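# Tip the raised corner of a folded sheet over

## Task

A paper sheet lies doubled over, its fold line facing right_arm, with one corner standing up. Turn that raised corner over along its own crease so it stays tilted beyond vertical with nothing holding it. When you finish, the sheet must still be doubled with its two layers matching, with no extra crease along, next to or beneath the corner's crease, and with no other sharp kink outside the existing folds. It fails at once if the paper drops on average about one finger-width below where it was last held, or twice that in a single drop (while not held, or quickly while held loosely), or if any part of it extends beyond the table edge. Everything must settle shortly after you end.

## Robot and tools

Robot: two arms, left_arm (base near y +0.288 m) and right_arm (base near y -0.279 m). right_arm has a five-finger right hand and left_arm its mirror-image left hand. Scene frame: origin at table-top height midway between the nominal bases, +z up, +x out over the table, left_arm on the +y side. Image left/right does not match the arm names.

Hand point: a point 0.15 m out from the wrist face and 0.05 m in front of the palm. Its +z runs along straight fingers, +y out of the palm, +x across the palm away from the thumb (toward the thumb on the left hand). Straight fingers extend 0.06-0.07 m past the point and sit 0.06 m behind it along -y. A wrist bracket on the little-finger side can strike things. Arms follow poses loosely: resting 1-3 cm (sometimes 5 cm) off the command, usually low, is normal and not a sign of contact.

The 28-number row (all values in [-1, 1], always the full row even if one arm moves): left_arm dx, dy, dz, rx, ry, rz; left hand thumb_turn, thumb_bend, index, middle, ring, little, force_limit, speed; then the same fourteen for right_arm and its hand. The six pose numbers are offsets, not poses: a shift along scene-frame axes plus a rotation vector about the hand point, measured from that arm's Hand target at the moment the action or move starts. 1.0 equals 0.6 m or 180 degrees. Sending the same offset again moves further. Six zeros re-request the current Hand target. Hand motor numbers are absolute: -1 open (thumb beside palm, fingers straight), +1 closed (thumb in front of palm, fingers curled). force_limit maps -1..+1 to about 0..10 N fingertip force (0..15 N for the two thumb motors); speed goes from near zero at -1 to full at +0.48 and above. Use speed -0.94 or lower for a gentle close. There is no 'no change' value: to keep a hand as it is, repeat the last eight numbers you sent it (or, if none yet, its hand_measured plus hand_force_limit and hand_speed). The controller limits each step's turn to 40 degrees from the measured orientation.

Tools:
execute_actions(actions, cameras): actions is a list of actions, each a list of up to 15 rows, one row per 1/30 s step; a short action holds its final row. Every row is an offset from the action's start target, not from the previous row. cameras lists names, ["all"], or []; images come automatically only for an empty actions list.
move(target, speed, blend, blocking, cameras): target is one 28-number row or up to 15 rows; every row is an offset from the Hand targets at the move's start. Straight-line paths, no collision avoidance, ending together; the move is capped at 10 s of path. speed in m/s, 0.002 to 4.3 (default 0.25), one value or one per target; turning is limited to twice that in rad/s. blend in metres rounds corners between listed targets (0 means stop at each). blocking=false returns after about 0.5 s while motion continues. Hand numbers of the first target are sent at the start, later ones when that target is reached and everything is still. Avoid paths passing near an arm's own base.
wait(seconds 0 to 10, cameras): lets time pass holding commands.
stop(cameras): brakes a running move.
zoom_image(camera, region [x0, y0, x1, y1] pixels, at most 504 by 504): closer view of a camera's newest image.
show_instructions(): shows the reference pages.
finished_scene(scene): ends the current scene, given its number; irreversible.
Cameras: cam_head_left, cam_head_right, cam_high, cam_low, cam_left_wrist, cam_right_wrist (672x504 each).

Results: per arm, end_effector_position (m) and end_effector_quat_wxyz in the scene frame, the Hand target (the clipped last command, basis for the next offset), joint positions, velocities and torques, hand_measured, hand_stopped_by (moving, target, force, stalled, fault), hand_load_n (fingertip load, positive pushing the finger open; a lost grip shows as about 0), hand_force_limit and hand_speed, and motor temperatures. A move adds a 'move:' line: done (within 10 mm and 2 degrees), off_target, moving, held or fault, plus limits such as paced or held. Neither done nor off_target tells you whether a hand touches something.

Cautions: the paper must not drop or slide off the table edge; lower it rather than release it mid-air, and keep grips firm enough to avoid fast slips. Press gently so you do not add a new crease or kink; a stalled arm keeps pushing until you command it back past its hand point. Never let the two hands collide or grip each other, and don't strike the table hard. Slow moves hit softer. Holding stretched or straining heats motors; at 100 degrees C an arm drops. Let everything settle before finishing.

Each tool is called after "Call:" by a JSON object that holds its "name" and its "arguments".

Reference images:

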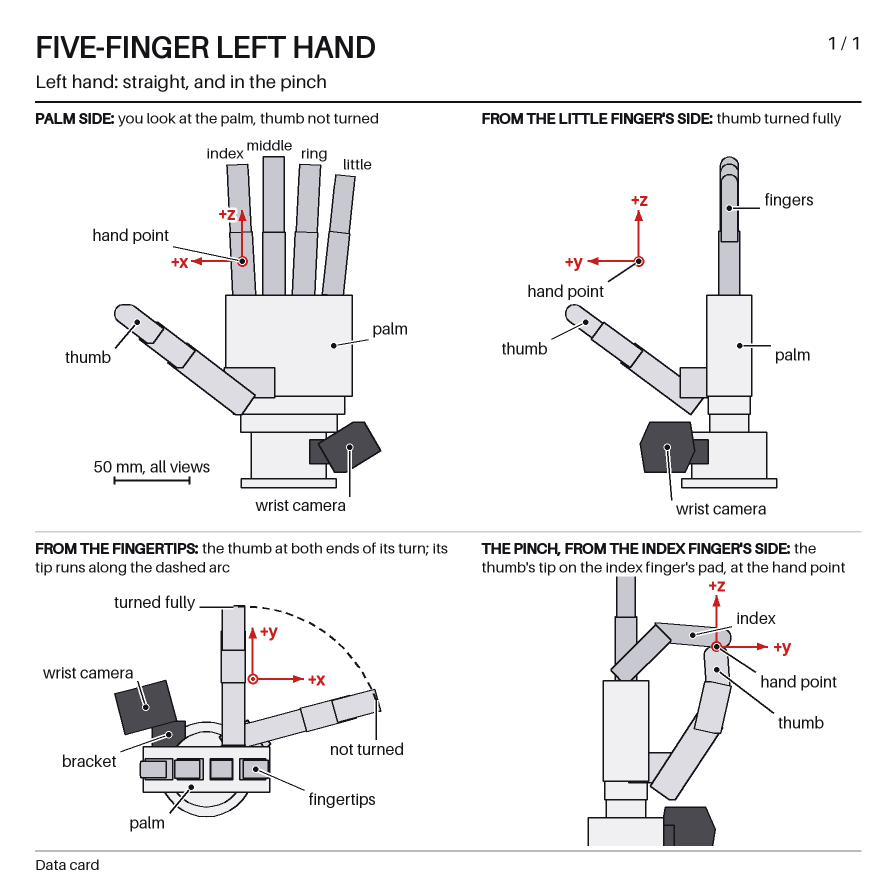

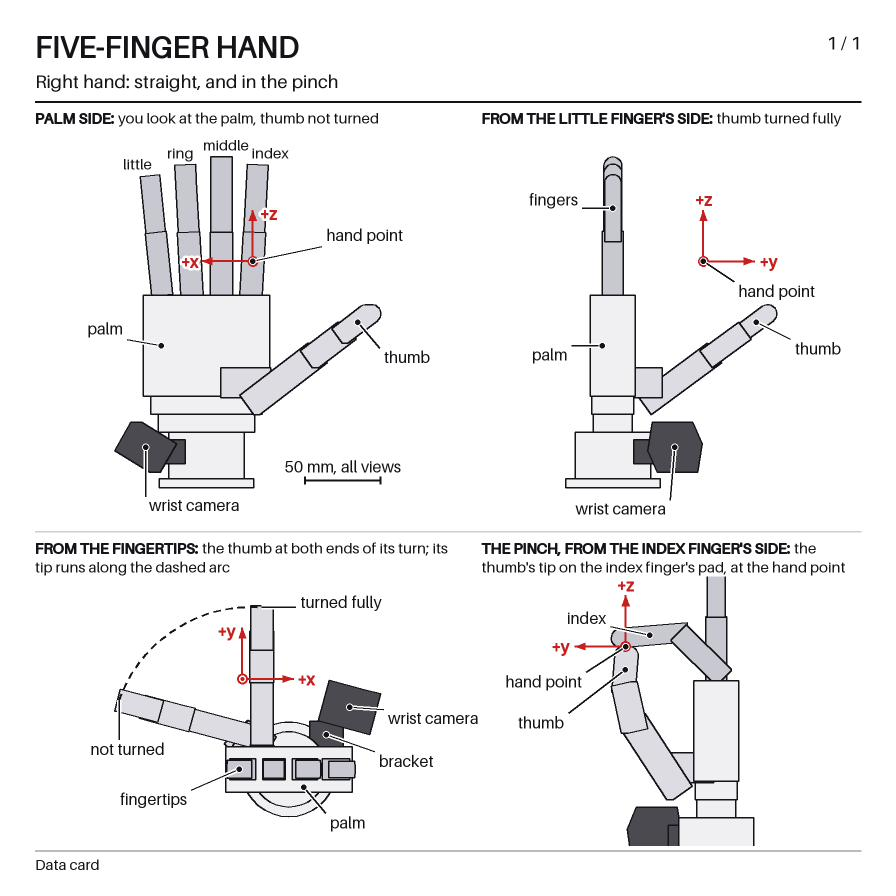

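## Session

Call:
{"name": "execute_actions", "arguments": {"actions": []}}

Call:
{"name": "zoom_image", "arguments": {"camera": "cam_high", "region": [270, 230, 420, 380]}}

Call:
{"name": "zoom_image", "arguments": {"camera": "cam_head_left", "region": [340, 240, 480, 370]}}

Call:
{"name": "zoom_image", "arguments": {"camera": "cam_low", "region": [170, 230, 290, 310]}}

Scene clock: 0.00 s.
left_arm: end_effector_position=(+0.6252, -0.0312, +0.2868) hand_measured=(-1.000, -1.000, -1.000, -1.000, -1.000, -1.000) hand_load_n=(+0.0, +0.0, +0.0, +0.0, +0.0, +0.0) hand_stopped_by=(target, target, target, target, target, target) hand_force_limit=0.00 hand_speed=-0.80 end_effector_quat_wxyz=(+0.378, -0.337, +0.794, -0.336) | right_arm: end_effector_position=(+0.2957, -0.4617, +0.2469) hand_measured=(-1.000, -1.000, -1.000, -1.000, -1.000, -1.000) hand_load_n=(+0.0, +0.0, +0.0, +0.0, +0.0, +0.0) hand_stopped_by=(target, target, target, target, target, target) hand_force_limit=0.00 hand_speed=-0.80 end_effector_quat_wxyz=(+0.003, +0.339, +0.919, -0.202)
Joint positions: left_arm=[-0.459 1.749 1.626 -0.392 -0.127 0.371] | right_arm=[-0.547 0.99 1.063 -1.56 0.399 1.723]
Joint velocities: within noise
Joint torques (N m): no reading
Motor temperatures (°C): left_arm=[24 25 27 24 21 22] | right_arm=[25 23 26 23 22 25]
Heat: left arm: hottest elbow 27 °C; right arm: hottest elbow 26 °C.
Hand target: left_arm +0.6316, -0.0345, +0.2938; +0.382, -0.336, +0.790, -0.342 | right_arm +0.3013, -0.4651, +0.2600; +0.018, +0.342, +0.917, -0.205
camera_calibration:
cam_left_wrist: T_world_to_cam=[[0.150573, -0.692028, 0.705992, -0.323487], [-0.86717, -0.435368, -0.241808, 0.604331], [0.474704, -0.575806, -0.665661, -0.0105212], [0, 0, 0, 1]] pos_world=[0.57776, 0.0331856, 0.367508]
cam_right_wrist: T_world_to_cam=[[0.4444, 0.79624, -0.410501, 0.340825], [0.816463, -0.171432, 0.551362, -0.462409], [0.368643, -0.580184, -0.726284, -0.0840708], [0, 0, 0, 1]] pos_world=[0.257069, -0.399426, 0.333804]

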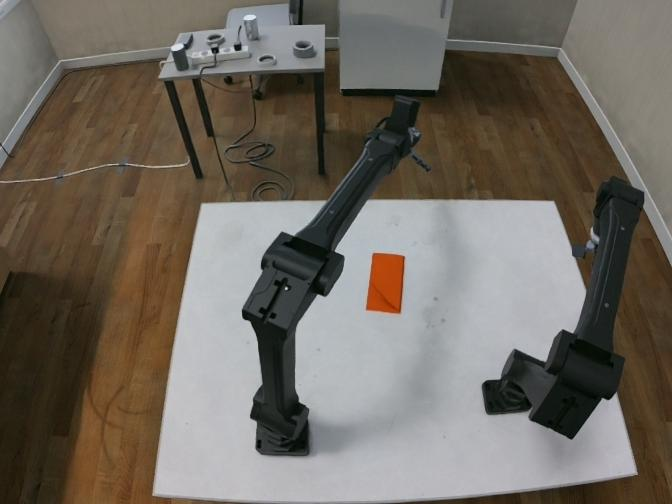

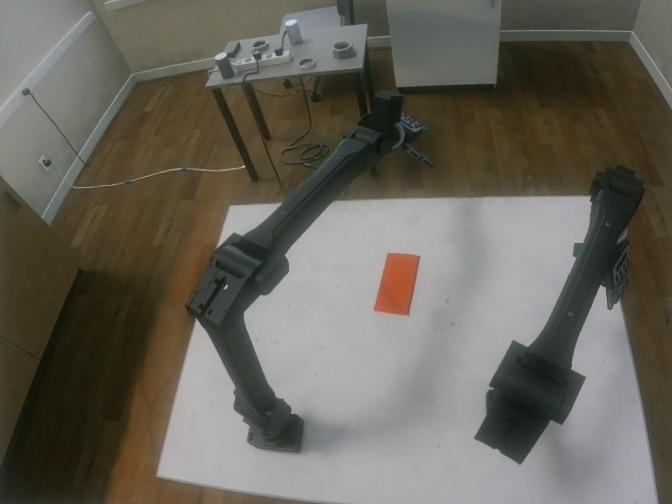

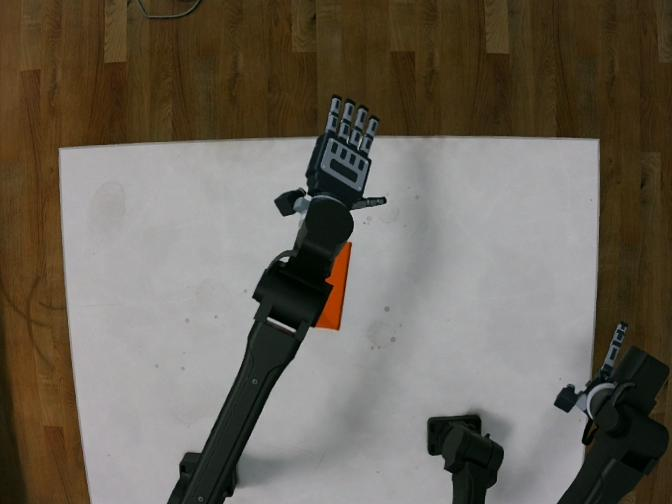

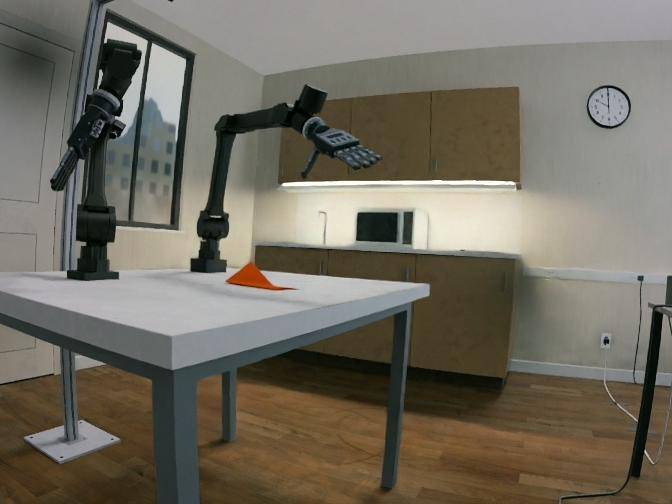

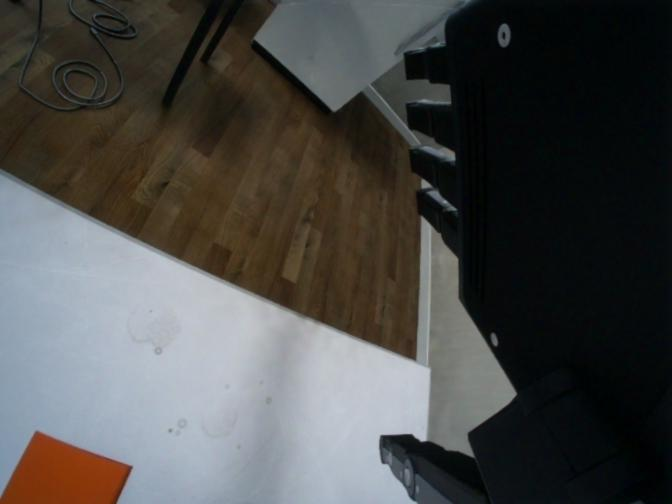

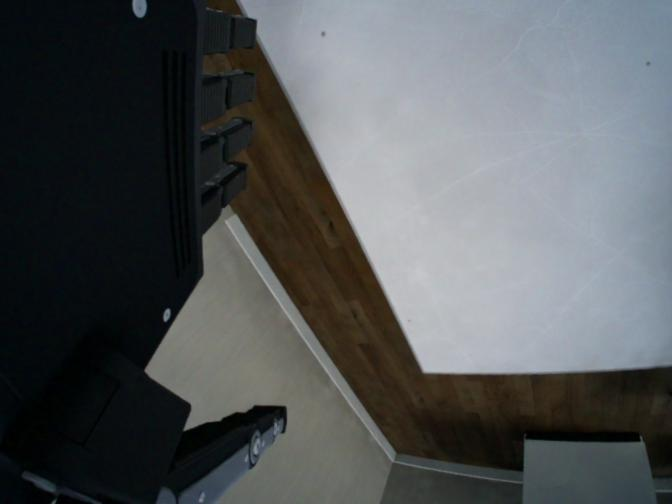

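Scaled by 3.360 from the camera's 672x504 image, which has a finer 960x720 frame.

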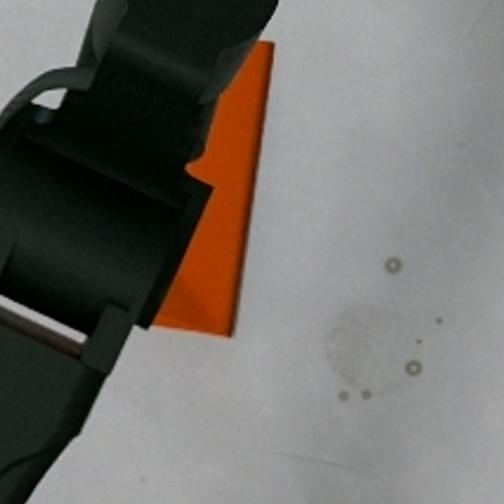

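Scaled by 3.600 from the camera's 672x504 image, which has a finer 960x720 frame.

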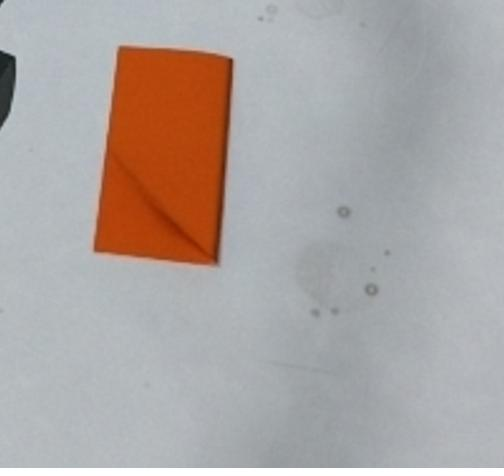

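Scaled by 4.200 from the camera's 672x504 image, which has a finer 960x720 frame.

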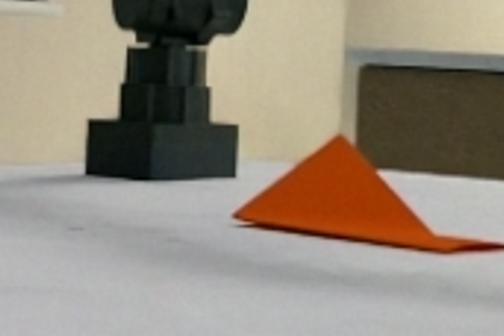

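Call:
{"name": "move", "arguments": {"target": [[-0.6997,0.2927,-0.12,-0.0944,0.078,-0.1146,-1,-1,-1,-1,-1,-1,0,-0.8,0.2,0.65,-0.08,0.4607,0.0289,0.4069,-1,-1,-0.95,-0.86,-0.9,-1,0,-0.2],[-0.6997,0.2927,-0.36,-0.0944,0.078,-0.1146,-1,-1,-1,-1,-1,-1,0,-0.8,0.185,0.72,-0.19,0.4607,0.0289,0.4069,-1,-1,-0.95,-0.86,-0.9,-1,0,-0.2]], "speed": 0.4, "blend": 0.05, "cameras": ["cam_head_left","cam_high","cam_left_wrist","cam_low"]}}

Call:
{"name": "zoom_image", "arguments": {"camera": "cam_head_left", "region": [340, 230, 440, 340]}}

Call:
{"name": "zoom_image", "arguments": {"camera": "cam_high", "region": [270, 230, 390, 360]}}

Call:
{"name": "zoom_image", "arguments": {"camera": "cam_left_wrist", "region": [260, 0, 440, 230]}}

Scene clock: 93.53 s.
left_arm: end_effector_position=(+0.2144, +0.1423, +0.0840) hand_measured=(-1.000, -1.000, -1.000, -1.000, -1.000, -1.000) hand_load_n=(+0.0, +0.0, +0.0, +0.0, +0.0, +0.0) hand_stopped_by=(target, target, target, target, target, target) hand_force_limit=0.00 hand_speed=-0.80 end_effector_quat_wxyz=(+0.168, -0.278, +0.819, -0.474) | right_arm: end_effector_position=(+0.4101, -0.0360, +0.1482) hand_measured=(-1.000, -1.000, -0.950, -0.860, -0.900, -1.000) hand_load_n=(+0.0, +0.0, +0.0, +0.0, +0.0, +0.0) hand_stopped_by=(target, target, target, target, target, target) hand_force_limit=0.00 hand_speed=-0.20 end_effector_quat_wxyz=(-0.125, -0.303, +0.833, +0.445)
Joint positions: left_arm=[-0.078 0.812 0.245 -0.124 0.682 0.494] | right_arm=[0.14 1.847 1.263 -1.564 -0.818 0.766]
Joint torques (N m): left_arm=[0.15 -1.14 8.66 1.87 0.23 -0.06] | right_arm=[0.03 -12.45 5.48 -0.39 -0.65 0.19]
Motor temperatures (°C): left_arm=[24 28 34 24 21 22] | right_arm=[25 23 31 23 22 25]
Heat: left arm: hottest elbow 34 °C; right arm: hottest elbow 31 °C.
Hand target: left_arm +0.2117, +0.1412, +0.0778; +0.163, -0.281, +0.819, -0.473 | right_arm +0.4123, -0.0332, +0.1461; -0.124, -0.302, +0.834, +0.445
Off the commanded pose: left_arm 0.007 m, 1 deg | right_arm 0.004 m, 0 deg.
move: done
camera_calibration:
cam_left_wrist: T_world_to_cam=[[0.110109, -0.497063, 0.8607, -0.0304132], [-0.990814, -0.123291, 0.0555526, 0.231766], [0.0785034, -0.858911, -0.506073, 0.261221], [0, 0, 0, 1]] pos_world=[0.212479, 0.237822, 0.145498]
Images, in order (width x height): cam_head_left 672x504, cam_high 672x504, cam_low 672x504, cam_left_wrist 672x504.

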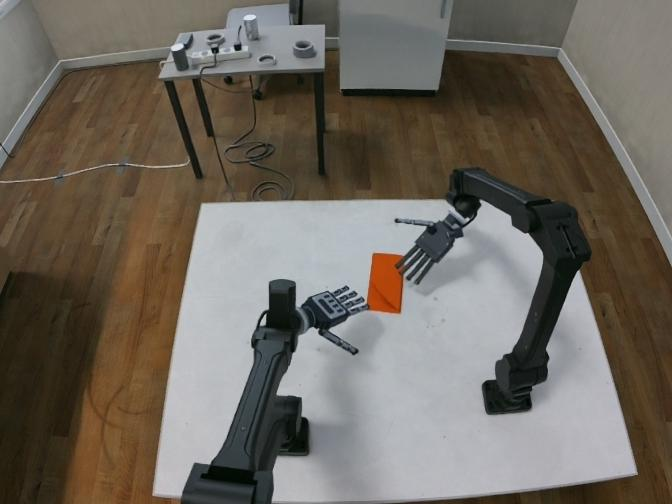

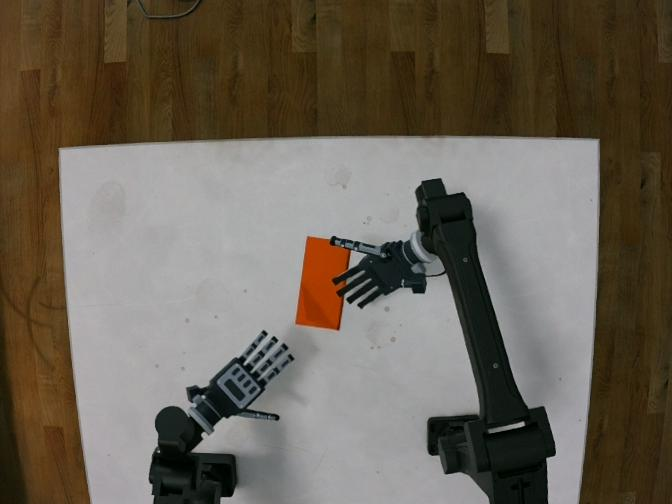

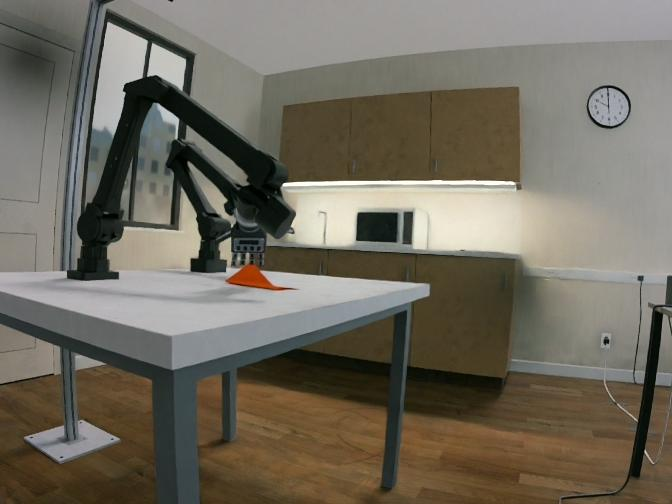

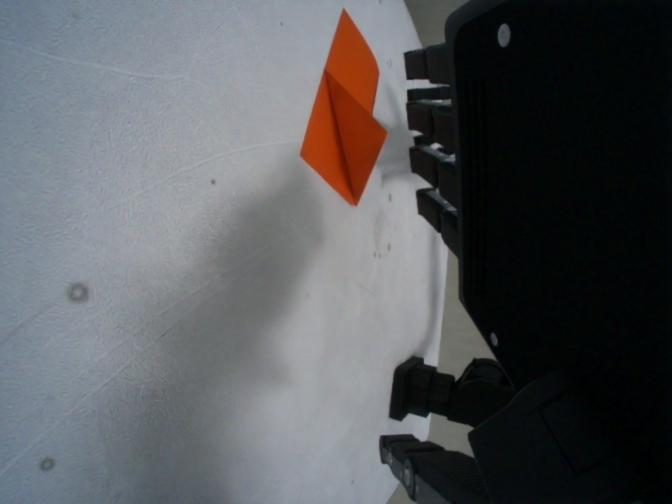

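Scaled by 4.582 from the camera's 672x504 image, which has a finer 960x720 frame.

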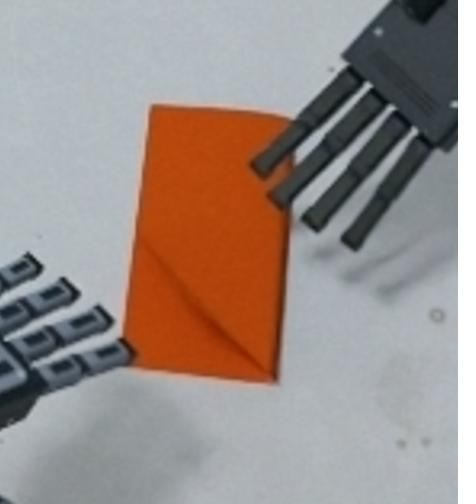

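Scaled by 3.877 from the camera's 672x504 image, which has a finer 960x720 frame.

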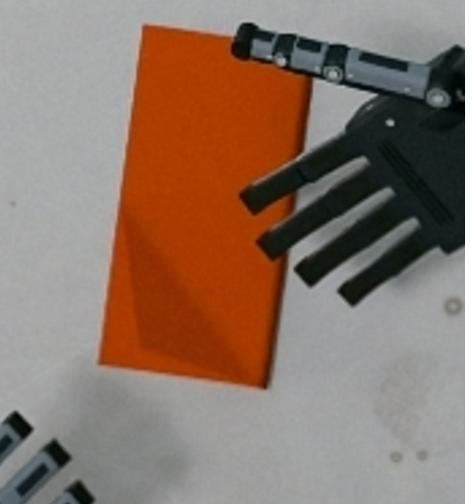

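Scaled by 2.191 from the camera's 672x504 image, which has a finer 960x720 frame.

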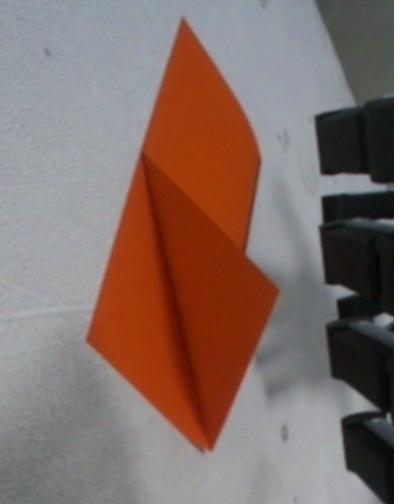

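Call:
{"name": "move", "arguments": {"target": [0.0,-0.0085,-0.12,0,0,0,-1,-1,-1,-1,-1,-1,0,-0.8,-0.0155,0.0595,-0.0552,0,0,0,-1,-1,-0.95,-0.86,-0.9,-1,0,-0.2], "speed": 0.12, "cameras": ["cam_head_left","cam_high","cam_left_wrist","cam_low"]}}

Call:
{"name": "zoom_image", "arguments": {"camera": "cam_head_left", "region": [340, 230, 440, 340]}}

Call:
{"name": "zoom_image", "arguments": {"camera": "cam_high", "region": [270, 230, 390, 360]}}

Call:
{"name": "zoom_image", "arguments": {"camera": "cam_low", "region": [200, 220, 320, 310]}}

Scene clock: 107.03 s.
left_arm: end_effector_position=(+0.2179, +0.1387, +0.0107) hand_measured=(-1.000, -1.000, -1.000, -1.000, -1.000, -1.000) hand_load_n=(+0.0, +0.0, +0.0, +0.0, +0.0, +0.0) hand_stopped_by=(target, target, target, target, target, target) hand_force_limit=0.00 hand_speed=-0.80 end_effector_quat_wxyz=(+0.170, -0.279, +0.818, -0.473) | right_arm: end_effector_position=(+0.4036, -0.0005, +0.1171) hand_measured=(-1.000, -1.000, -0.950, -0.860, -0.900, -1.000) hand_load_n=(+0.0, -0.5, +0.0, +0.0, +0.0, +0.0) hand_stopped_by=(target, target, target, target, target, target) hand_force_limit=0.00 hand_speed=-0.20 end_effector_quat_wxyz=(-0.121, -0.305, +0.834, +0.444)
Joint positions: left_arm=[-0.099 1.216 0.138 0.402 0.661 0.475] | right_arm=[0.217 1.876 1.221 -1.409 -0.858 0.867]
Joint torques (N m): left_arm=[-0.44 -3.55 5.23 2 0.22 -0.08] | right_arm=[0.15 -12.4 4.83 -0.23 -0.7 0.19]
Heat: left arm: hottest elbow 33 °C; right arm: hottest elbow 30 °C.
Hand target: left_arm +0.2117, +0.1360, +0.0058; +0.163, -0.281, +0.819, -0.473 | right_arm +0.4028, +0.0026, +0.1129; -0.124, -0.302, +0.834, +0.445
Off the commanded pose: left_arm 0.008 m, 1 deg | right_arm 0.005 m, 1 deg.
move: done
camera_calibration:
cam_left_wrist: T_world_to_cam=[[0.110306, -0.497555, 0.86039, 0.0304627], [-0.990315, -0.128453, 0.0526797, 0.239354], [0.0843089, -0.857869, -0.506906, 0.219409], [0, 0, 0, 1]] pos_world=[0.215177, 0.234127, 0.0724008]
Images, in order (width x height): cam_head_left 672x504, cam_high 672x504, cam_low 672x504, cam_left_wrist 672x504.

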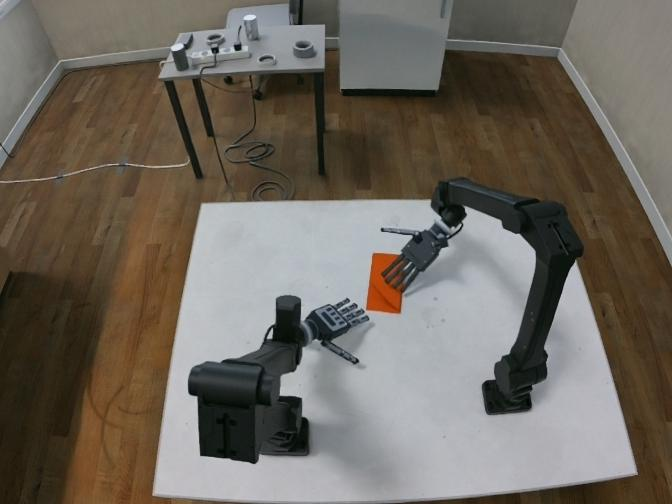

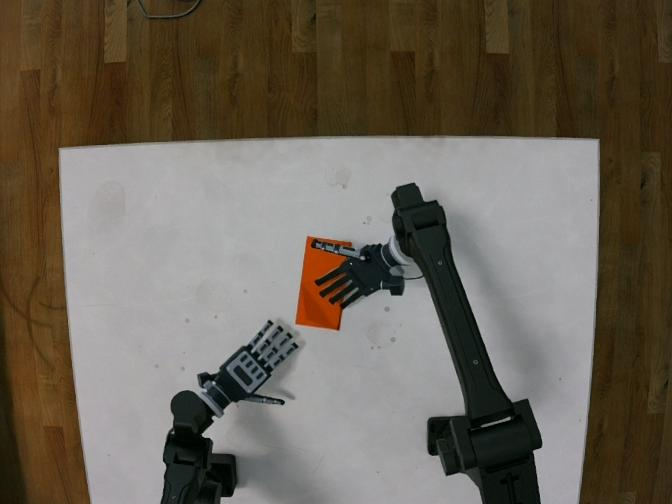

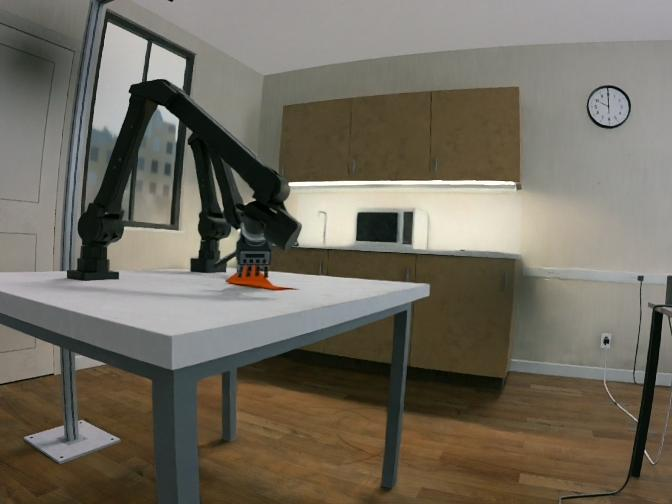

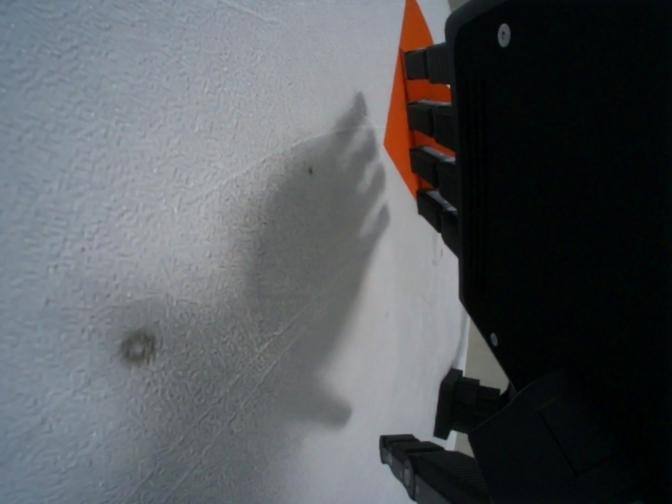

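Scaled by 4.582 from the camera's 672x504 image, which has a finer 960x720 frame.

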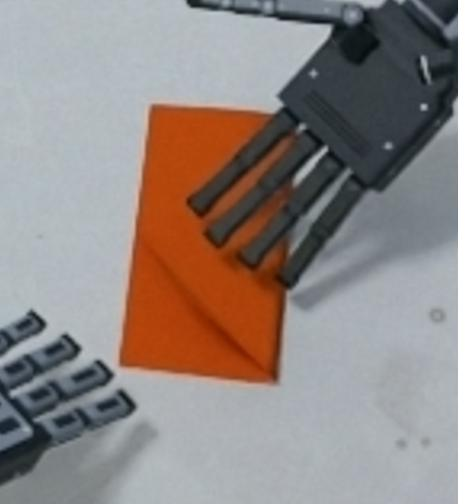

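Scaled by 3.877 from the camera's 672x504 image, which has a finer 960x720 frame.

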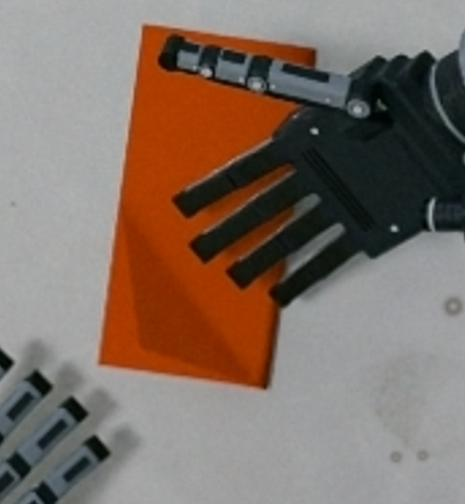

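Scaled by 4.200 from the camera's 672x504 image, which has a finer 960x720 frame.

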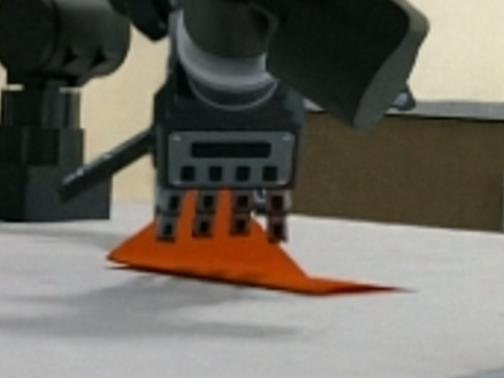

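Call:
{"name": "move", "arguments": {"target": [[0,0,0,0,0,0,-1,-1,-1,-1,-1,-1,0,-0.8,0,0,0.0,0,0,-0.05,-1,-1,-0.95,-0.86,-0.9,-1,0,-0.2],[0,0,0,0,0,0,-1,-1,-1,-1,-1,-1,0,-0.8,0,0,-0.0423,0,0,-0.05,-1,-1,-0.95,-0.86,-0.9,-1,0,-0.2],[0.06,-0.098,0.0013,0,0,0,-1,-1,-1,-1,-1,-1,0,-0.8,0,0,-0.0423,0,0,-0.05,-1,-1,-0.95,-0.86,-0.9,-1,0,-0.2]], "speed": [0.2,0.06,0.1], "cameras": ["cam_head_left","cam_high","cam_left_wrist","cam_low"]}}

Call:
{"name": "zoom_image", "arguments": {"camera": "cam_high", "region": [270, 230, 390, 360]}}

Call:
{"name": "zoom_image", "arguments": {"camera": "cam_low", "region": [200, 220, 320, 310]}}

Call:
{"name": "zoom_image", "arguments": {"camera": "cam_left_wrist", "region": [300, 0, 450, 260]}}

Scene clock: 131.33 s.
left_arm: end_effector_position=(+0.2332, +0.0866, +0.0004) hand_measured=(-1.000, -1.000, -1.000, -1.000, -1.000, -1.000) hand_load_n=(-0.5, +0.0, +0.0, +0.0, -0.5, +0.0) hand_stopped_by=(target, target, target, target, target, target) hand_force_limit=0.00 hand_speed=-0.80 end_effector_quat_wxyz=(+0.157, -0.287, +0.824, -0.464) | right_arm: end_effector_position=(+0.4012, +0.0047, +0.0956) hand_measured=(-1.000, -1.000, -0.950, -0.860, -0.900, -1.000) hand_load_n=(+0.0, +0.0, +0.0, +0.0, +0.0, -1.5) hand_stopped_by=(target, target, target, target, target, target) hand_force_limit=0.00 hand_speed=-0.20 end_effector_quat_wxyz=(-0.087, -0.242, +0.853, +0.454)
Joint positions: left_arm=[-0.327 1.381 0.209 0.545 0.479 0.313] | right_arm=[0.217 1.821 1.075 -1.15 -0.921 1.083]
Joint torques (N m): left_arm=[-0.44 -5.54 8.08 2.02 0.11 -0.09] | right_arm=[-0.79 -11.05 4.53 0.29 -0.58 0.15]
Heat: left arm: hottest elbow 31 °C; right arm: hottest elbow 30 °C.
Hand target: left_arm +0.2476, +0.0773, +0.0065; +0.163, -0.281, +0.819, -0.473 | right_arm +0.4029, +0.0026, +0.0876; -0.089, -0.236, +0.855, +0.453
Off the commanded pose: left_arm 0.018 m, 2 deg | right_arm 0.009 m, 1 deg.
move: off_target (left_arm)
camera_calibration:
cam_left_wrist: T_world_to_cam=[[0.14192, -0.506858, 0.850267, 0.0051918], [-0.987751, -0.128787, 0.0880959, 0.247799], [0.0648513, -0.852355, -0.518927, 0.172333], [0, 0, 0, 1]] pos_world=[0.232851, 0.181434, 0.063184]
Images, in order (width x height): cam_head_left 672x504, cam_high 672x504, cam_low 672x504, cam_left_wrist 672x504.

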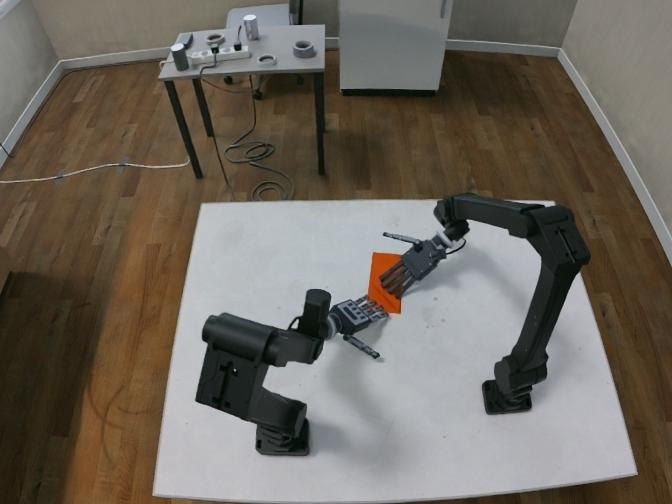

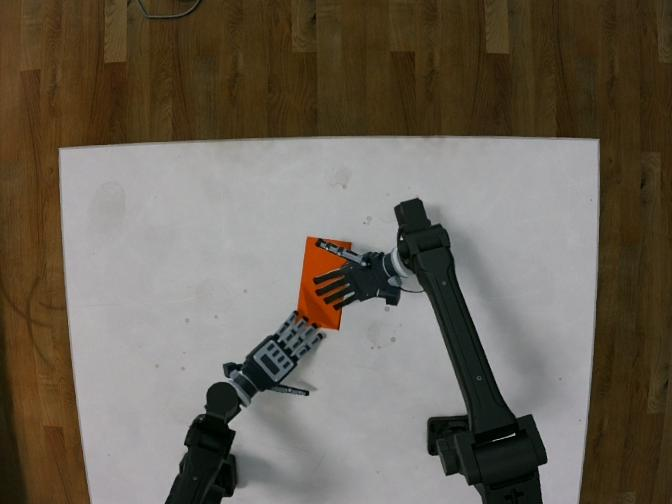

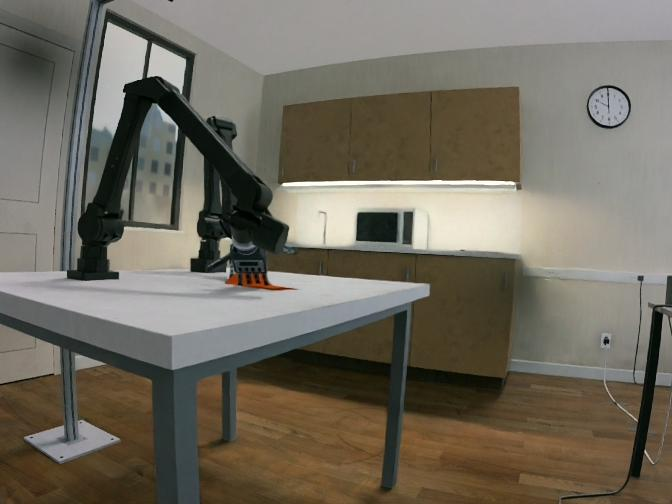

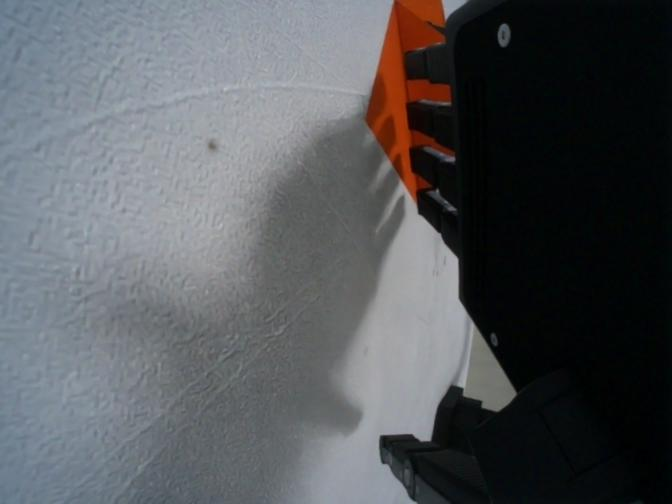

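Scaled by 3.877 from the camera's 672x504 image, which has a finer 960x720 frame.

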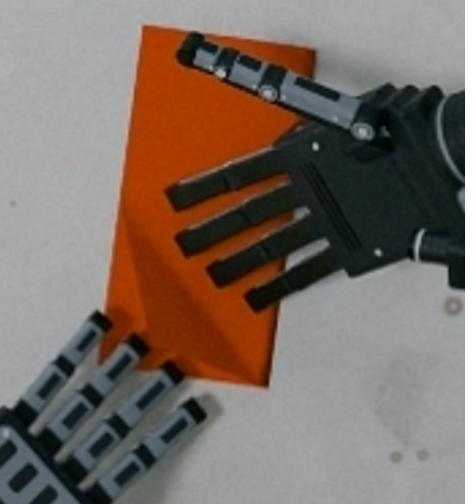

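Scaled by 4.200 from the camera's 672x504 image, which has a finer 960x720 frame.

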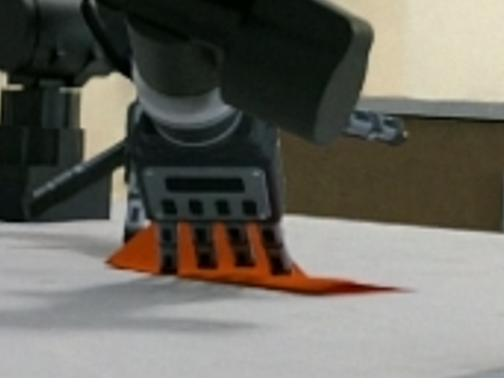

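Scaled by 1.938 from the camera's 672x504 image, which has a finer 960x720 frame.

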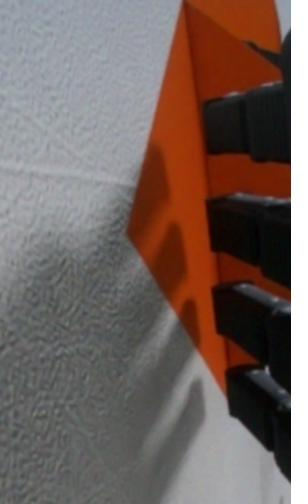

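Call:
{"name": "move", "arguments": {"target": [[0.0213,0.0103,0.012,0,0,0,-1,-1,-1,-1,-1,-1,0,-0.8,0.0,-0.006,0.05,0,0,0,-1,-1,-0.95,-0.86,-0.9,-1,0,-0.2],[0.0213,0.0103,0.012,0,0,0,-1,-1,-1,-1,-1,-1,0,-0.8,0.011,-0.022,0.04,0,0,0,-1,-1,-0.95,-0.86,-0.9,-1,0,-0.2],[0.0213,0.0103,0.012,0,0,0,-1,-1,-1,-1,-1,-1,0,-0.8,0.011,-0.022,0.0,0,0,0,-1,-1,-0.95,-0.86,-0.9,-1,0,-0.2]], "speed": 0.07, "cameras": ["cam_head_left","cam_high","cam_left_wrist","cam_low"]}}

Call:
{"name": "zoom_image", "arguments": {"camera": "cam_high", "region": [270, 230, 390, 360]}}

Call:
{"name": "zoom_image", "arguments": {"camera": "cam_head_left", "region": [340, 230, 440, 340]}}

Call:
{"name": "zoom_image", "arguments": {"camera": "cam_left_wrist", "region": [300, 0, 450, 260]}}

Scene clock: 153.43 s.
left_arm: end_effector_position=(+0.2435, +0.0853, +0.0064) hand_measured=(-1.000, -1.000, -1.000, -1.000, -1.000, -1.000) hand_load_n=(+0.0, +0.0, +0.0, +0.0, +0.0, +0.0) hand_stopped_by=(target, target, target, target, target, target) hand_force_limit=0.00 hand_speed=-0.80 end_effector_quat_wxyz=(+0.153, -0.284, +0.822, -0.469) | right_arm: end_effector_position=(+0.4017, -0.0097, +0.0929) hand_measured=(-1.000, -1.000, -0.950, -0.860, -0.900, -1.000) hand_load_n=(+0.0, +0.0, -2.0, +0.0, +0.0, -1.5) hand_stopped_by=(target, target, target, target, target, target) hand_force_limit=0.00 hand_speed=-0.20 end_effector_quat_wxyz=(-0.098, -0.229, +0.854, +0.456)
Joint positions: left_arm=[-0.308 1.381 0.239 0.514 0.507 0.322] | right_arm=[0.183 1.834 1.075 -1.197 -0.916 1.048]
Joint torques (N m): left_arm=[1.38 -7.18 8.53 1.01 0.29 0.09] | right_arm=[-0.73 -10.87 5.87 0.28 -0.34 -0.01]
Heat: left arm: hottest elbow 31 °C; right arm: hottest elbow 29 °C.
Hand target: left_arm +0.2605, +0.0835, +0.0137; +0.163, -0.281, +0.819, -0.473 | right_arm +0.4095, -0.0106, +0.0875; -0.089, -0.235, +0.855, +0.453
Off the commanded pose: left_arm 0.019 m, 1 deg | right_arm 0.010 m, 1 deg.
move: off_target (left_arm)
camera_calibration:
cam_left_wrist: T_world_to_cam=[[0.137145, -0.499051, 0.855651, -0.00153231], [-0.988895, -0.118907, 0.0891505, 0.256768], [0.0572522, -0.858376, -0.509817, 0.17586], [0, 0, 0, 1]] pos_world=[0.244058, 0.180721, 0.0680764]
Images, in order (width x height): cam_head_left 672x504, cam_high 672x504, cam_low 672x504, cam_left_wrist 672x504.

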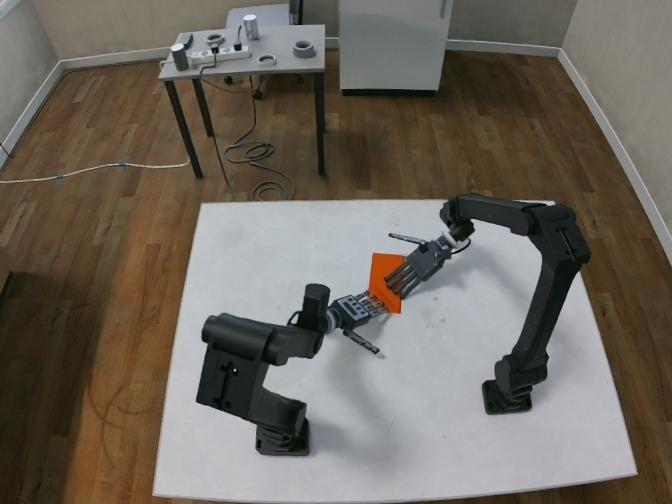

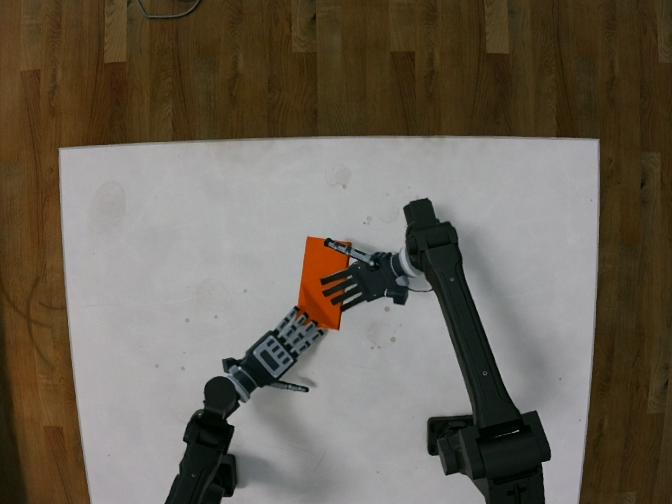

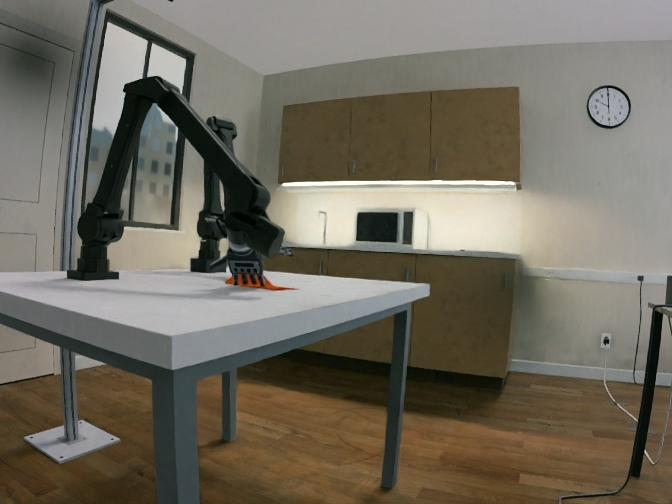

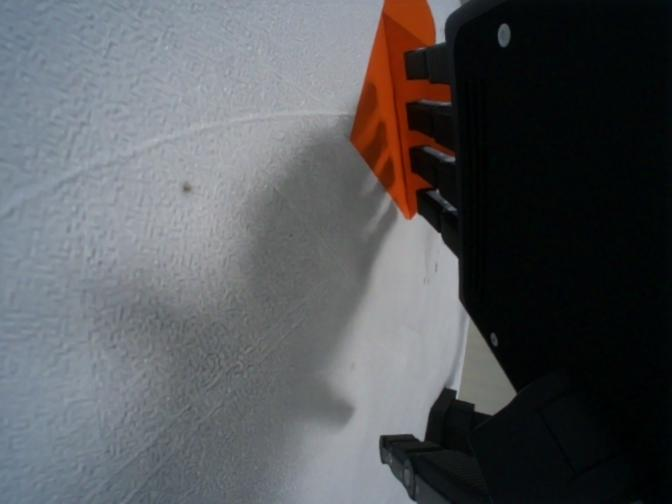

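Scaled by 3.877 from the camera's 672x504 image, which has a finer 960x720 frame.

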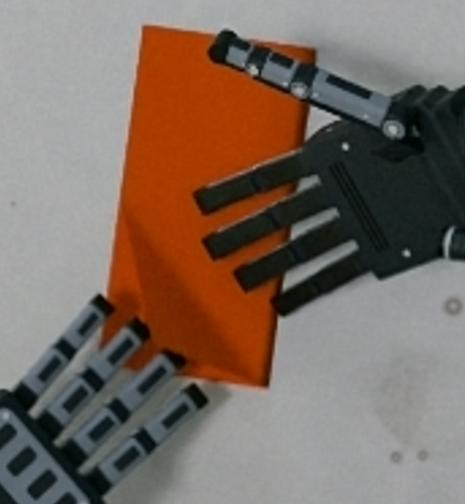

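Scaled by 4.582 from the camera's 672x504 image, which has a finer 960x720 frame.

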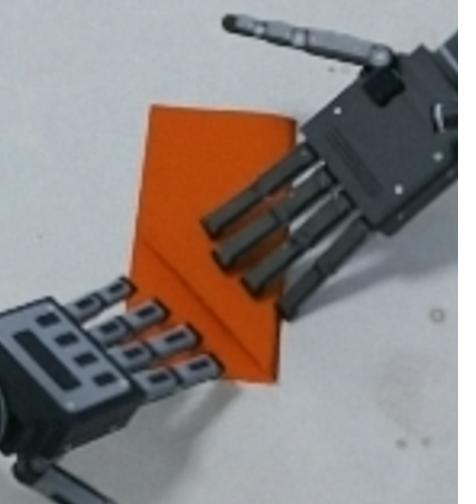

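Scaled by 1.938 from the camera's 672x504 image, which has a finer 960x720 frame.

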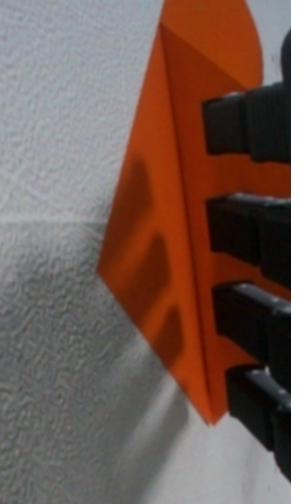

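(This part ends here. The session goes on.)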